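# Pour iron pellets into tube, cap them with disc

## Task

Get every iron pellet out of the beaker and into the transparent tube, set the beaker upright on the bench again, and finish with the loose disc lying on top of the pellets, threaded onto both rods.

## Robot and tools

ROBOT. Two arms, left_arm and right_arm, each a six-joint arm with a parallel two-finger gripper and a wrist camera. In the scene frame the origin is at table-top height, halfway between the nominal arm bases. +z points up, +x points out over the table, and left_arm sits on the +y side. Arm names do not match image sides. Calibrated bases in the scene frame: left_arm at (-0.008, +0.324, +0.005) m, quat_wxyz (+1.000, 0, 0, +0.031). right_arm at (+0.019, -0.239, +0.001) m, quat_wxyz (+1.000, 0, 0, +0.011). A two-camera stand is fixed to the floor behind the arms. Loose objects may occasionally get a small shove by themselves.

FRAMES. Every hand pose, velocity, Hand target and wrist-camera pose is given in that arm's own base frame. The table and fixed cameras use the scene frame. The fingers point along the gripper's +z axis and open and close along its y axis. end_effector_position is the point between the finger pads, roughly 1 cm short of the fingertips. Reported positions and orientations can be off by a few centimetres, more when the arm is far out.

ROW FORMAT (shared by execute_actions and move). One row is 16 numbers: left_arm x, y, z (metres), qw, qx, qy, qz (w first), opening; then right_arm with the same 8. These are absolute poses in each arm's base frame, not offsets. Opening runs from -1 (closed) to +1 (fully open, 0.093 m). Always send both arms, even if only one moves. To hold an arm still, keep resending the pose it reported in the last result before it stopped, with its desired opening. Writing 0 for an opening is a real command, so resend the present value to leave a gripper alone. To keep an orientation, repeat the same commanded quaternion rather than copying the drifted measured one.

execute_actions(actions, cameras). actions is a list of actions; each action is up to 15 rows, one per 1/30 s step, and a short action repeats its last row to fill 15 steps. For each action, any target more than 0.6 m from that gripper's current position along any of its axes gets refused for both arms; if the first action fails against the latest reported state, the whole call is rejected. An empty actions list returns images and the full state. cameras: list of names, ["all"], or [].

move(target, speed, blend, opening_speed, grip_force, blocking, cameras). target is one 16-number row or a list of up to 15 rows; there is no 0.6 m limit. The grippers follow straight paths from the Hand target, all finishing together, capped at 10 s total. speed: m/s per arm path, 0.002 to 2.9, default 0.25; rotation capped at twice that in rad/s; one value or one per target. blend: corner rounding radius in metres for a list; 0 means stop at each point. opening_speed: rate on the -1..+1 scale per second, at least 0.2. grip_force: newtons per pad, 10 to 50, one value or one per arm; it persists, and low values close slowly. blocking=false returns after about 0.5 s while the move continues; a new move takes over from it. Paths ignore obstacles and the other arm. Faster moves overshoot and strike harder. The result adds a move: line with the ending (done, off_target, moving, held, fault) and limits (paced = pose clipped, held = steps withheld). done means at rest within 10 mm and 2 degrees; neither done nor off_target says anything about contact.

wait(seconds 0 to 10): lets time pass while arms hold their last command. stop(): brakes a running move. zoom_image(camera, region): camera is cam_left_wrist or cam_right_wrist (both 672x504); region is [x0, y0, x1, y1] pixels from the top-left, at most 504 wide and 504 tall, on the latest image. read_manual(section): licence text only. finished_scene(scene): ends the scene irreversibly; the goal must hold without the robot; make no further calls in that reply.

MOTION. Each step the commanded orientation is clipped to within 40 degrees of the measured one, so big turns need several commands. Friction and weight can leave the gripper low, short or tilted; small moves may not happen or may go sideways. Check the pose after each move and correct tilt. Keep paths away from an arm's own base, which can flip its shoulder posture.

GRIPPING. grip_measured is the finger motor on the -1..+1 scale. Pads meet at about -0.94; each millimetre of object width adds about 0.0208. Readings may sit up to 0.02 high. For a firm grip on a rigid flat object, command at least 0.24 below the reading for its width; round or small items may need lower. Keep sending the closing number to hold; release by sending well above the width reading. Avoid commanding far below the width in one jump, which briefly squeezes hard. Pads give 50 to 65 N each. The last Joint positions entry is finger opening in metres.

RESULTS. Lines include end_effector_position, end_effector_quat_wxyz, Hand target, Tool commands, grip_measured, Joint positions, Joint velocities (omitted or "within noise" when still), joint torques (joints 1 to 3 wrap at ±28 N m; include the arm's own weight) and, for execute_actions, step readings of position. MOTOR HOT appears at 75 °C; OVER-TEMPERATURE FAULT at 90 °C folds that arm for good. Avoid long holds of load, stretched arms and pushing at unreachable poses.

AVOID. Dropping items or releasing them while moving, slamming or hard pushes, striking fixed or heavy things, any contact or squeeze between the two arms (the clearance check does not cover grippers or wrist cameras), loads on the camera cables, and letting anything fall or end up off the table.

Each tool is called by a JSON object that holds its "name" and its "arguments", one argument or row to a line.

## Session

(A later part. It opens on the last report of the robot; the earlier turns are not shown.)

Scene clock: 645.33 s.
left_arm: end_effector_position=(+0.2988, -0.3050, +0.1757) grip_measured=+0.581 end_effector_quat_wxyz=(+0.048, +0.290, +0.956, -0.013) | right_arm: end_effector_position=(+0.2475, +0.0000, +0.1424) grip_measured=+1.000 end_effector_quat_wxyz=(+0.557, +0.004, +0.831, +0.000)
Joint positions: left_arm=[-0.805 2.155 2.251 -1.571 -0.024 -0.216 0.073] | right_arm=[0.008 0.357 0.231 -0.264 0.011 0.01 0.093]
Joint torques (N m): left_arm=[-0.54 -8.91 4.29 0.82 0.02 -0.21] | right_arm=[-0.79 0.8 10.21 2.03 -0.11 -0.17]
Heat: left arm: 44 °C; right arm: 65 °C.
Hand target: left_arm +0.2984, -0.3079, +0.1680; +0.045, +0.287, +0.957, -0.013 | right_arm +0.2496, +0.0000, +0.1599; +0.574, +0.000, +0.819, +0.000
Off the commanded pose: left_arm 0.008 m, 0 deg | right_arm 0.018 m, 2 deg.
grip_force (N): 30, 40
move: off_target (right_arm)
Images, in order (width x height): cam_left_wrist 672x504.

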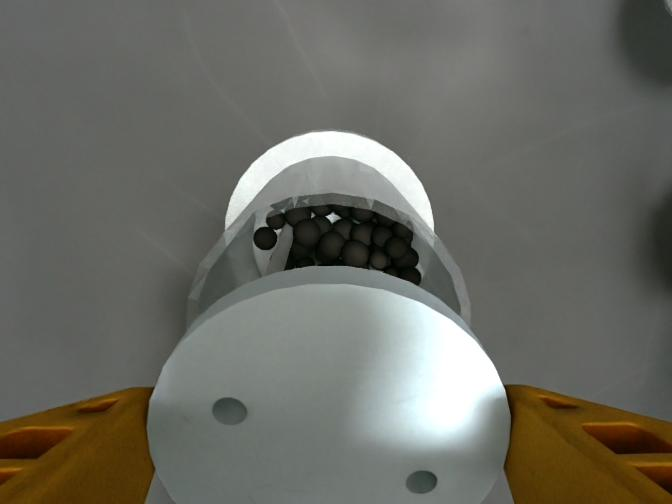

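{"name": "zoom_image", "arguments": {
  "camera": "cam_left_wrist",
  "region": [220, 180, 440, 300]
}}

Scaled by 2.291.

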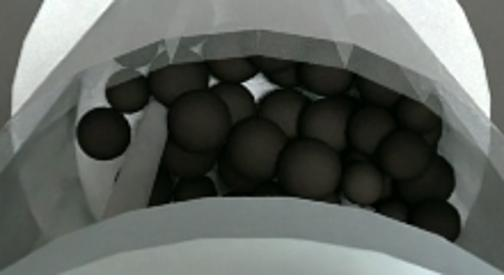

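{"name": "move", "arguments": {
  "target": [0.2985,-0.309,0.160,0.04,0.287,0.958,-0.012,0.3,0.25,0.0,0.16,0.574,0,0.819,0,1],
  "speed": 0.02,
  "cameras": ["cam_left_wrist"]
}}

{"name": "zoom_image", "arguments": {
  "camera": "cam_left_wrist",
  "region": [130, 180, 530, 504]
}}

Scene clock: 669.20 s.
left_arm: end_effector_position=(+0.2988, -0.3051, +0.1749) grip_measured=+0.581 end_effector_quat_wxyz=(+0.050, +0.290, +0.956, -0.015) | right_arm: end_effector_position=(+0.2475, +0.0000, +0.1424) grip_measured=+1.000 end_effector_quat_wxyz=(+0.557, +0.004, +0.831, +0.000)
Joint positions: left_arm=[-0.805 2.145 2.232 -1.555 -0.023 -0.216 0.073] | right_arm=[0.008 0.357 0.231 -0.264 0.011 0.01 0.093]
Joint torques (N m): left_arm=[-0.57 -7.91 3.66 0.88 0.05 -0.21] | right_arm=[-0.79 0.8 10.21 2.03 -0.11 -0.17]
Heat: left arm: 45 °C; right arm: 65 °C.
Hand target: left_arm +0.2982, -0.3086, +0.1601; +0.039, +0.287, +0.957, -0.012 | right_arm +0.2496, +0.0000, +0.1599; +0.574, +0.000, +0.819, +0.000
Off the commanded pose: left_arm 0.015 m, 1 deg | right_arm 0.018 m, 2 deg.
grip_force (N): 30, 40
move: off_target (left_arm, right_arm)
Images, in order (width x height): cam_left_wrist 672x504.

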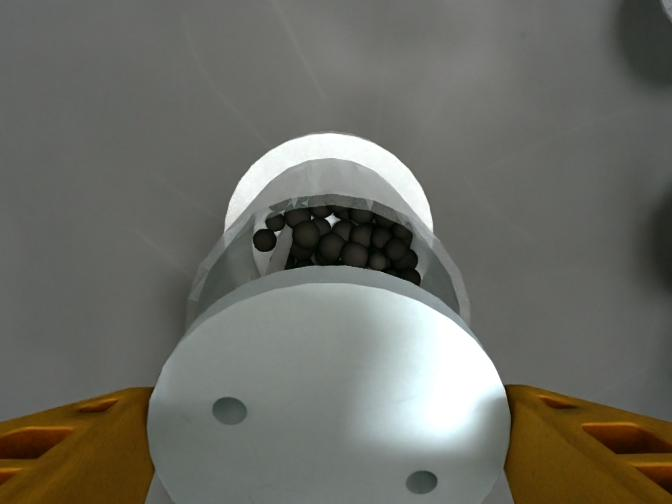

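Scaled by 1.260.

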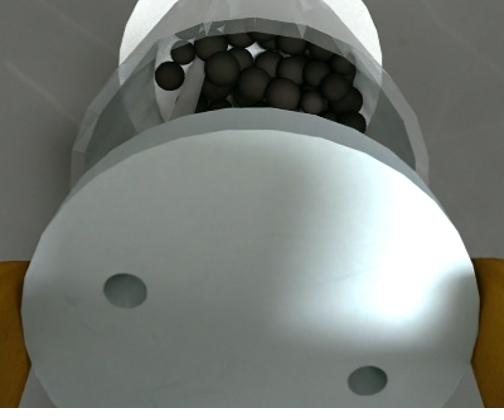

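{"name": "move", "arguments": {
  "target": [
    [0.2980,-0.3105,0.166,0.04,0.287,0.958,-0.012,0.3,0.25,0.0,0.16,0.574,0,0.819,0,1],
    [0.3035,-0.3135,0.166,0.04,0.287,0.958,-0.012,0.3,0.25,0.0,0.16,0.574,0,0.819,0,1]
  ],
  "speed": 0.01
}}

{"name": "move", "arguments": {
  "target": [0.2935,-0.307,0.166,0.04,0.287,0.958,-0.012,0.3,0.25,0.0,0.16,0.574,0,0.819,0,1],
  "speed": 0.01,
  "cameras": ["cam_left_wrist"]
}}

Scene clock: 682.53 s.
left_arm: end_effector_position=(+0.3009, -0.3073, +0.1626) grip_measured=+0.581 end_effector_quat_wxyz=(+0.031, +0.290, +0.957, -0.004) | right_arm: end_effector_position=(+0.2475, +0.0000, +0.1424) grip_measured=+1.000 end_effector_quat_wxyz=(+0.557, +0.004, +0.831, +0.000)
Joint positions: left_arm=[-0.805 2.203 2.277 -1.587 -0.023 -0.216 0.073] | right_arm=[0.008 0.357 0.231 -0.264 0.011 0.01 0.093]
Joint torques (N m): left_arm=[-0.44 -8.79 8.85 0.53 0.06 -0.18] | right_arm=[-0.79 0.8 10.22 2.04 -0.11 -0.17]
Heat: left arm: 44 °C; right arm: 66 °C.
Hand target: left_arm +0.3033, -0.3134, +0.1659; +0.040, +0.287, +0.957, -0.012 | right_arm +0.2496, +0.0000, +0.1599; +0.574, +0.000, +0.819, +0.000
Off the commanded pose: left_arm 0.008 m, 1 deg | right_arm 0.018 m, 2 deg.
grip_force (N): 30, 40
move: off_target (right_arm)

Scene clock: 684.03 s.
left_arm: end_effector_position=(+0.3003, -0.3067, +0.1492) grip_measured=+0.581 end_effector_quat_wxyz=(+0.027, +0.288, +0.957, -0.002) | right_arm: end_effector_position=(+0.2475, +0.0000, +0.1424) grip_measured=+1.000 end_effector_quat_wxyz=(+0.557, +0.004, +0.831, +0.000)
Joint positions: left_arm=[-0.805 2.19 2.202 -1.534 -0.023 -0.221 0.073] | right_arm=[0.008 0.357 0.231 -0.264 0.011 0.01 0.093]
Joint torques (N m): left_arm=[-1.05 -12.89 5.91 0.42 0.05 -0.2] | right_arm=[-0.79 0.8 10.21 2.04 -0.11 -0.17]
Heat: left arm: 45 °C; right arm: 66 °C.
Hand target: left_arm +0.2936, -0.3069, +0.1656; +0.040, +0.287, +0.957, -0.012 | right_arm +0.2496, +0.0000, +0.1599; +0.574, +0.000, +0.819, +0.000
Off the commanded pose: left_arm 0.018 m, 2 deg | right_arm 0.018 m, 2 deg.
grip_force (N): 30, 40
move: off_target (left_arm, right_arm)
Images, in order (width x height): cam_left_wrist 672x504.

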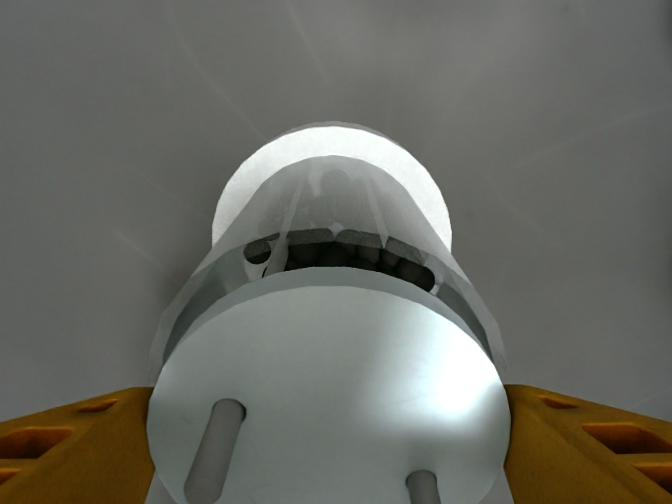

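{"name": "move", "arguments": {
  "target": [
    [0.3005,-0.3067,0.160,0.027,0.288,0.957,-0.005,0.3,0.25,0.0,0.16,0.574,0,0.819,0,1],
    [0.3005,-0.3067,0.160,0.027,0.288,0.957,-0.005,1,0.25,0.0,0.16,0.574,0,0.819,0,1]
  ],
  "speed": 0.02,
  "opening_speed": 0.4,
  "cameras": ["cam_left_wrist"]
}}

Scene clock: 692.27 s.
left_arm: end_effector_position=(+0.2999, -0.3063, +0.1589) grip_measured=+0.999 end_effector_quat_wxyz=(+0.030, +0.287, +0.957, -0.004) | right_arm: end_effector_position=(+0.2475, +0.0000, +0.1424) grip_measured=+1.000 end_effector_quat_wxyz=(+0.557, +0.004, +0.831, +0.000)
Joint positions: left_arm=[-0.805 2.19 2.241 -1.565 -0.023 -0.221 0.093] | right_arm=[0.008 0.357 0.231 -0.264 0.011 0.01 0.093]
Joint torques (N m): left_arm=[0.17 -8.54 8.64 0.33 0.07 -0.03] | right_arm=[-0.79 0.8 10.21 2.03 -0.11 -0.17]
Heat: left arm: 46 °C; right arm: 66 °C.
Hand target: left_arm +0.3005, -0.3067, +0.1600; +0.027, +0.288, +0.957, -0.005 | right_arm +0.2496, +0.0000, +0.1599; +0.574, +0.000, +0.819, +0.000
Off the commanded pose: left_arm 0.001 m, 0 deg | right_arm 0.018 m, 2 deg.
grip_force (N): 30, 40
move: off_target (right_arm)
Images, in order (width x height): cam_left_wrist 672x504.

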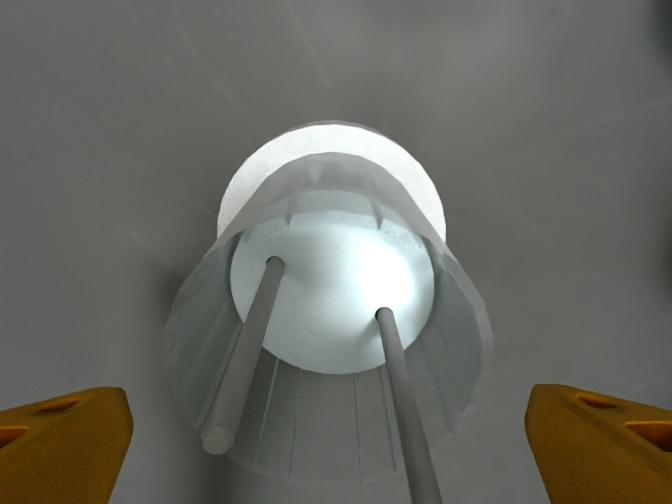

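Disc slid down onto the pellets. Retract upward and finish.

{"name": "move", "arguments": {
  "target": [
    [0.298,-0.303,0.24,0.06,0.288,0.957,-0.02,1,0.25,0.0,0.16,0.574,0,0.819,0,1],
    [0.25,-0.24,0.28,0.1,0.28,0.95,-0.04,1,0.25,0.0,0.16,0.574,0,0.819,0,1]
  ],
  "speed": 0.12,
  "cameras": ["all"]
}}

Scene clock: 701.13 s.
left_arm: end_effector_position=(+0.2522, -0.2460, +0.2758) grip_measured=+0.999 end_effector_quat_wxyz=(+0.140, +0.277, +0.949, -0.063) | right_arm: end_effector_position=(+0.2475, +0.0000, +0.1424) grip_measured=+1.000 end_effector_quat_wxyz=(+0.557, +0.004, +0.831, +0.000)
Joint positions: left_arm=[-0.784 1.74 2.055 -1.578 -0.023 -0.213 0.093] | right_arm=[0.008 0.357 0.231 -0.264 0.011 0.01 0.093]
Joint torques (N m): left_arm=[0.66 -7.43 5.71 0.94 0 0.09] | right_arm=[-0.77 0.79 10.19 2.04 -0.11 -0.17]
Heat: left arm: 47 °C; right arm: 66 °C.
Hand target: left_arm +0.2499, -0.2401, +0.2794; +0.142, +0.280, +0.947, -0.063 | right_arm +0.2496, +0.0000, +0.1599; +0.574, +0.000, +0.819, +0.000
Off the commanded pose: left_arm 0.008 m, 5 deg | right_arm 0.018 m, 2 deg.
joint sent to its limit (left arm) — joint 4 (wrist pitch), lower limit. The joint targets are off in orientation, not in position.
grip_force (N): 30, 40
move: off_target (left_arm, right_arm)

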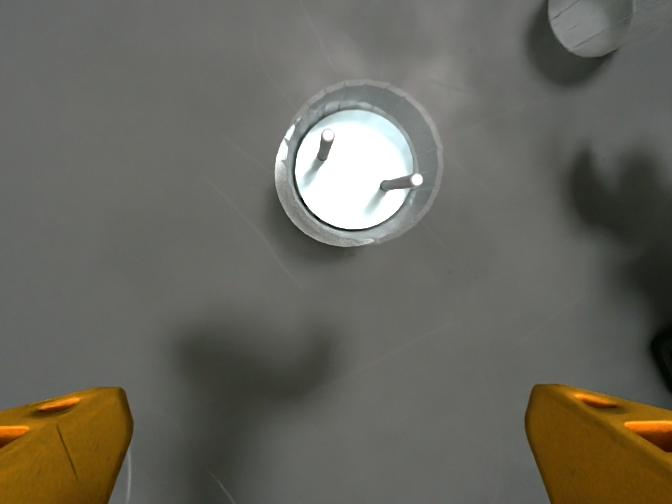

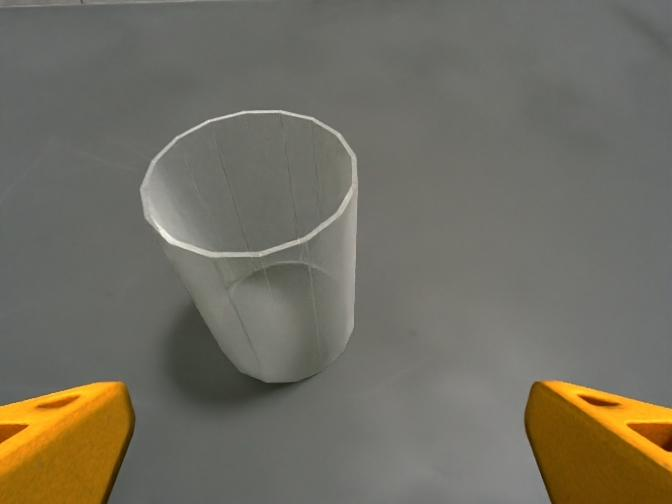

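{"name": "finished_scene", "arguments": {
  "scene": 2
}}

The scene is finished: the task was done.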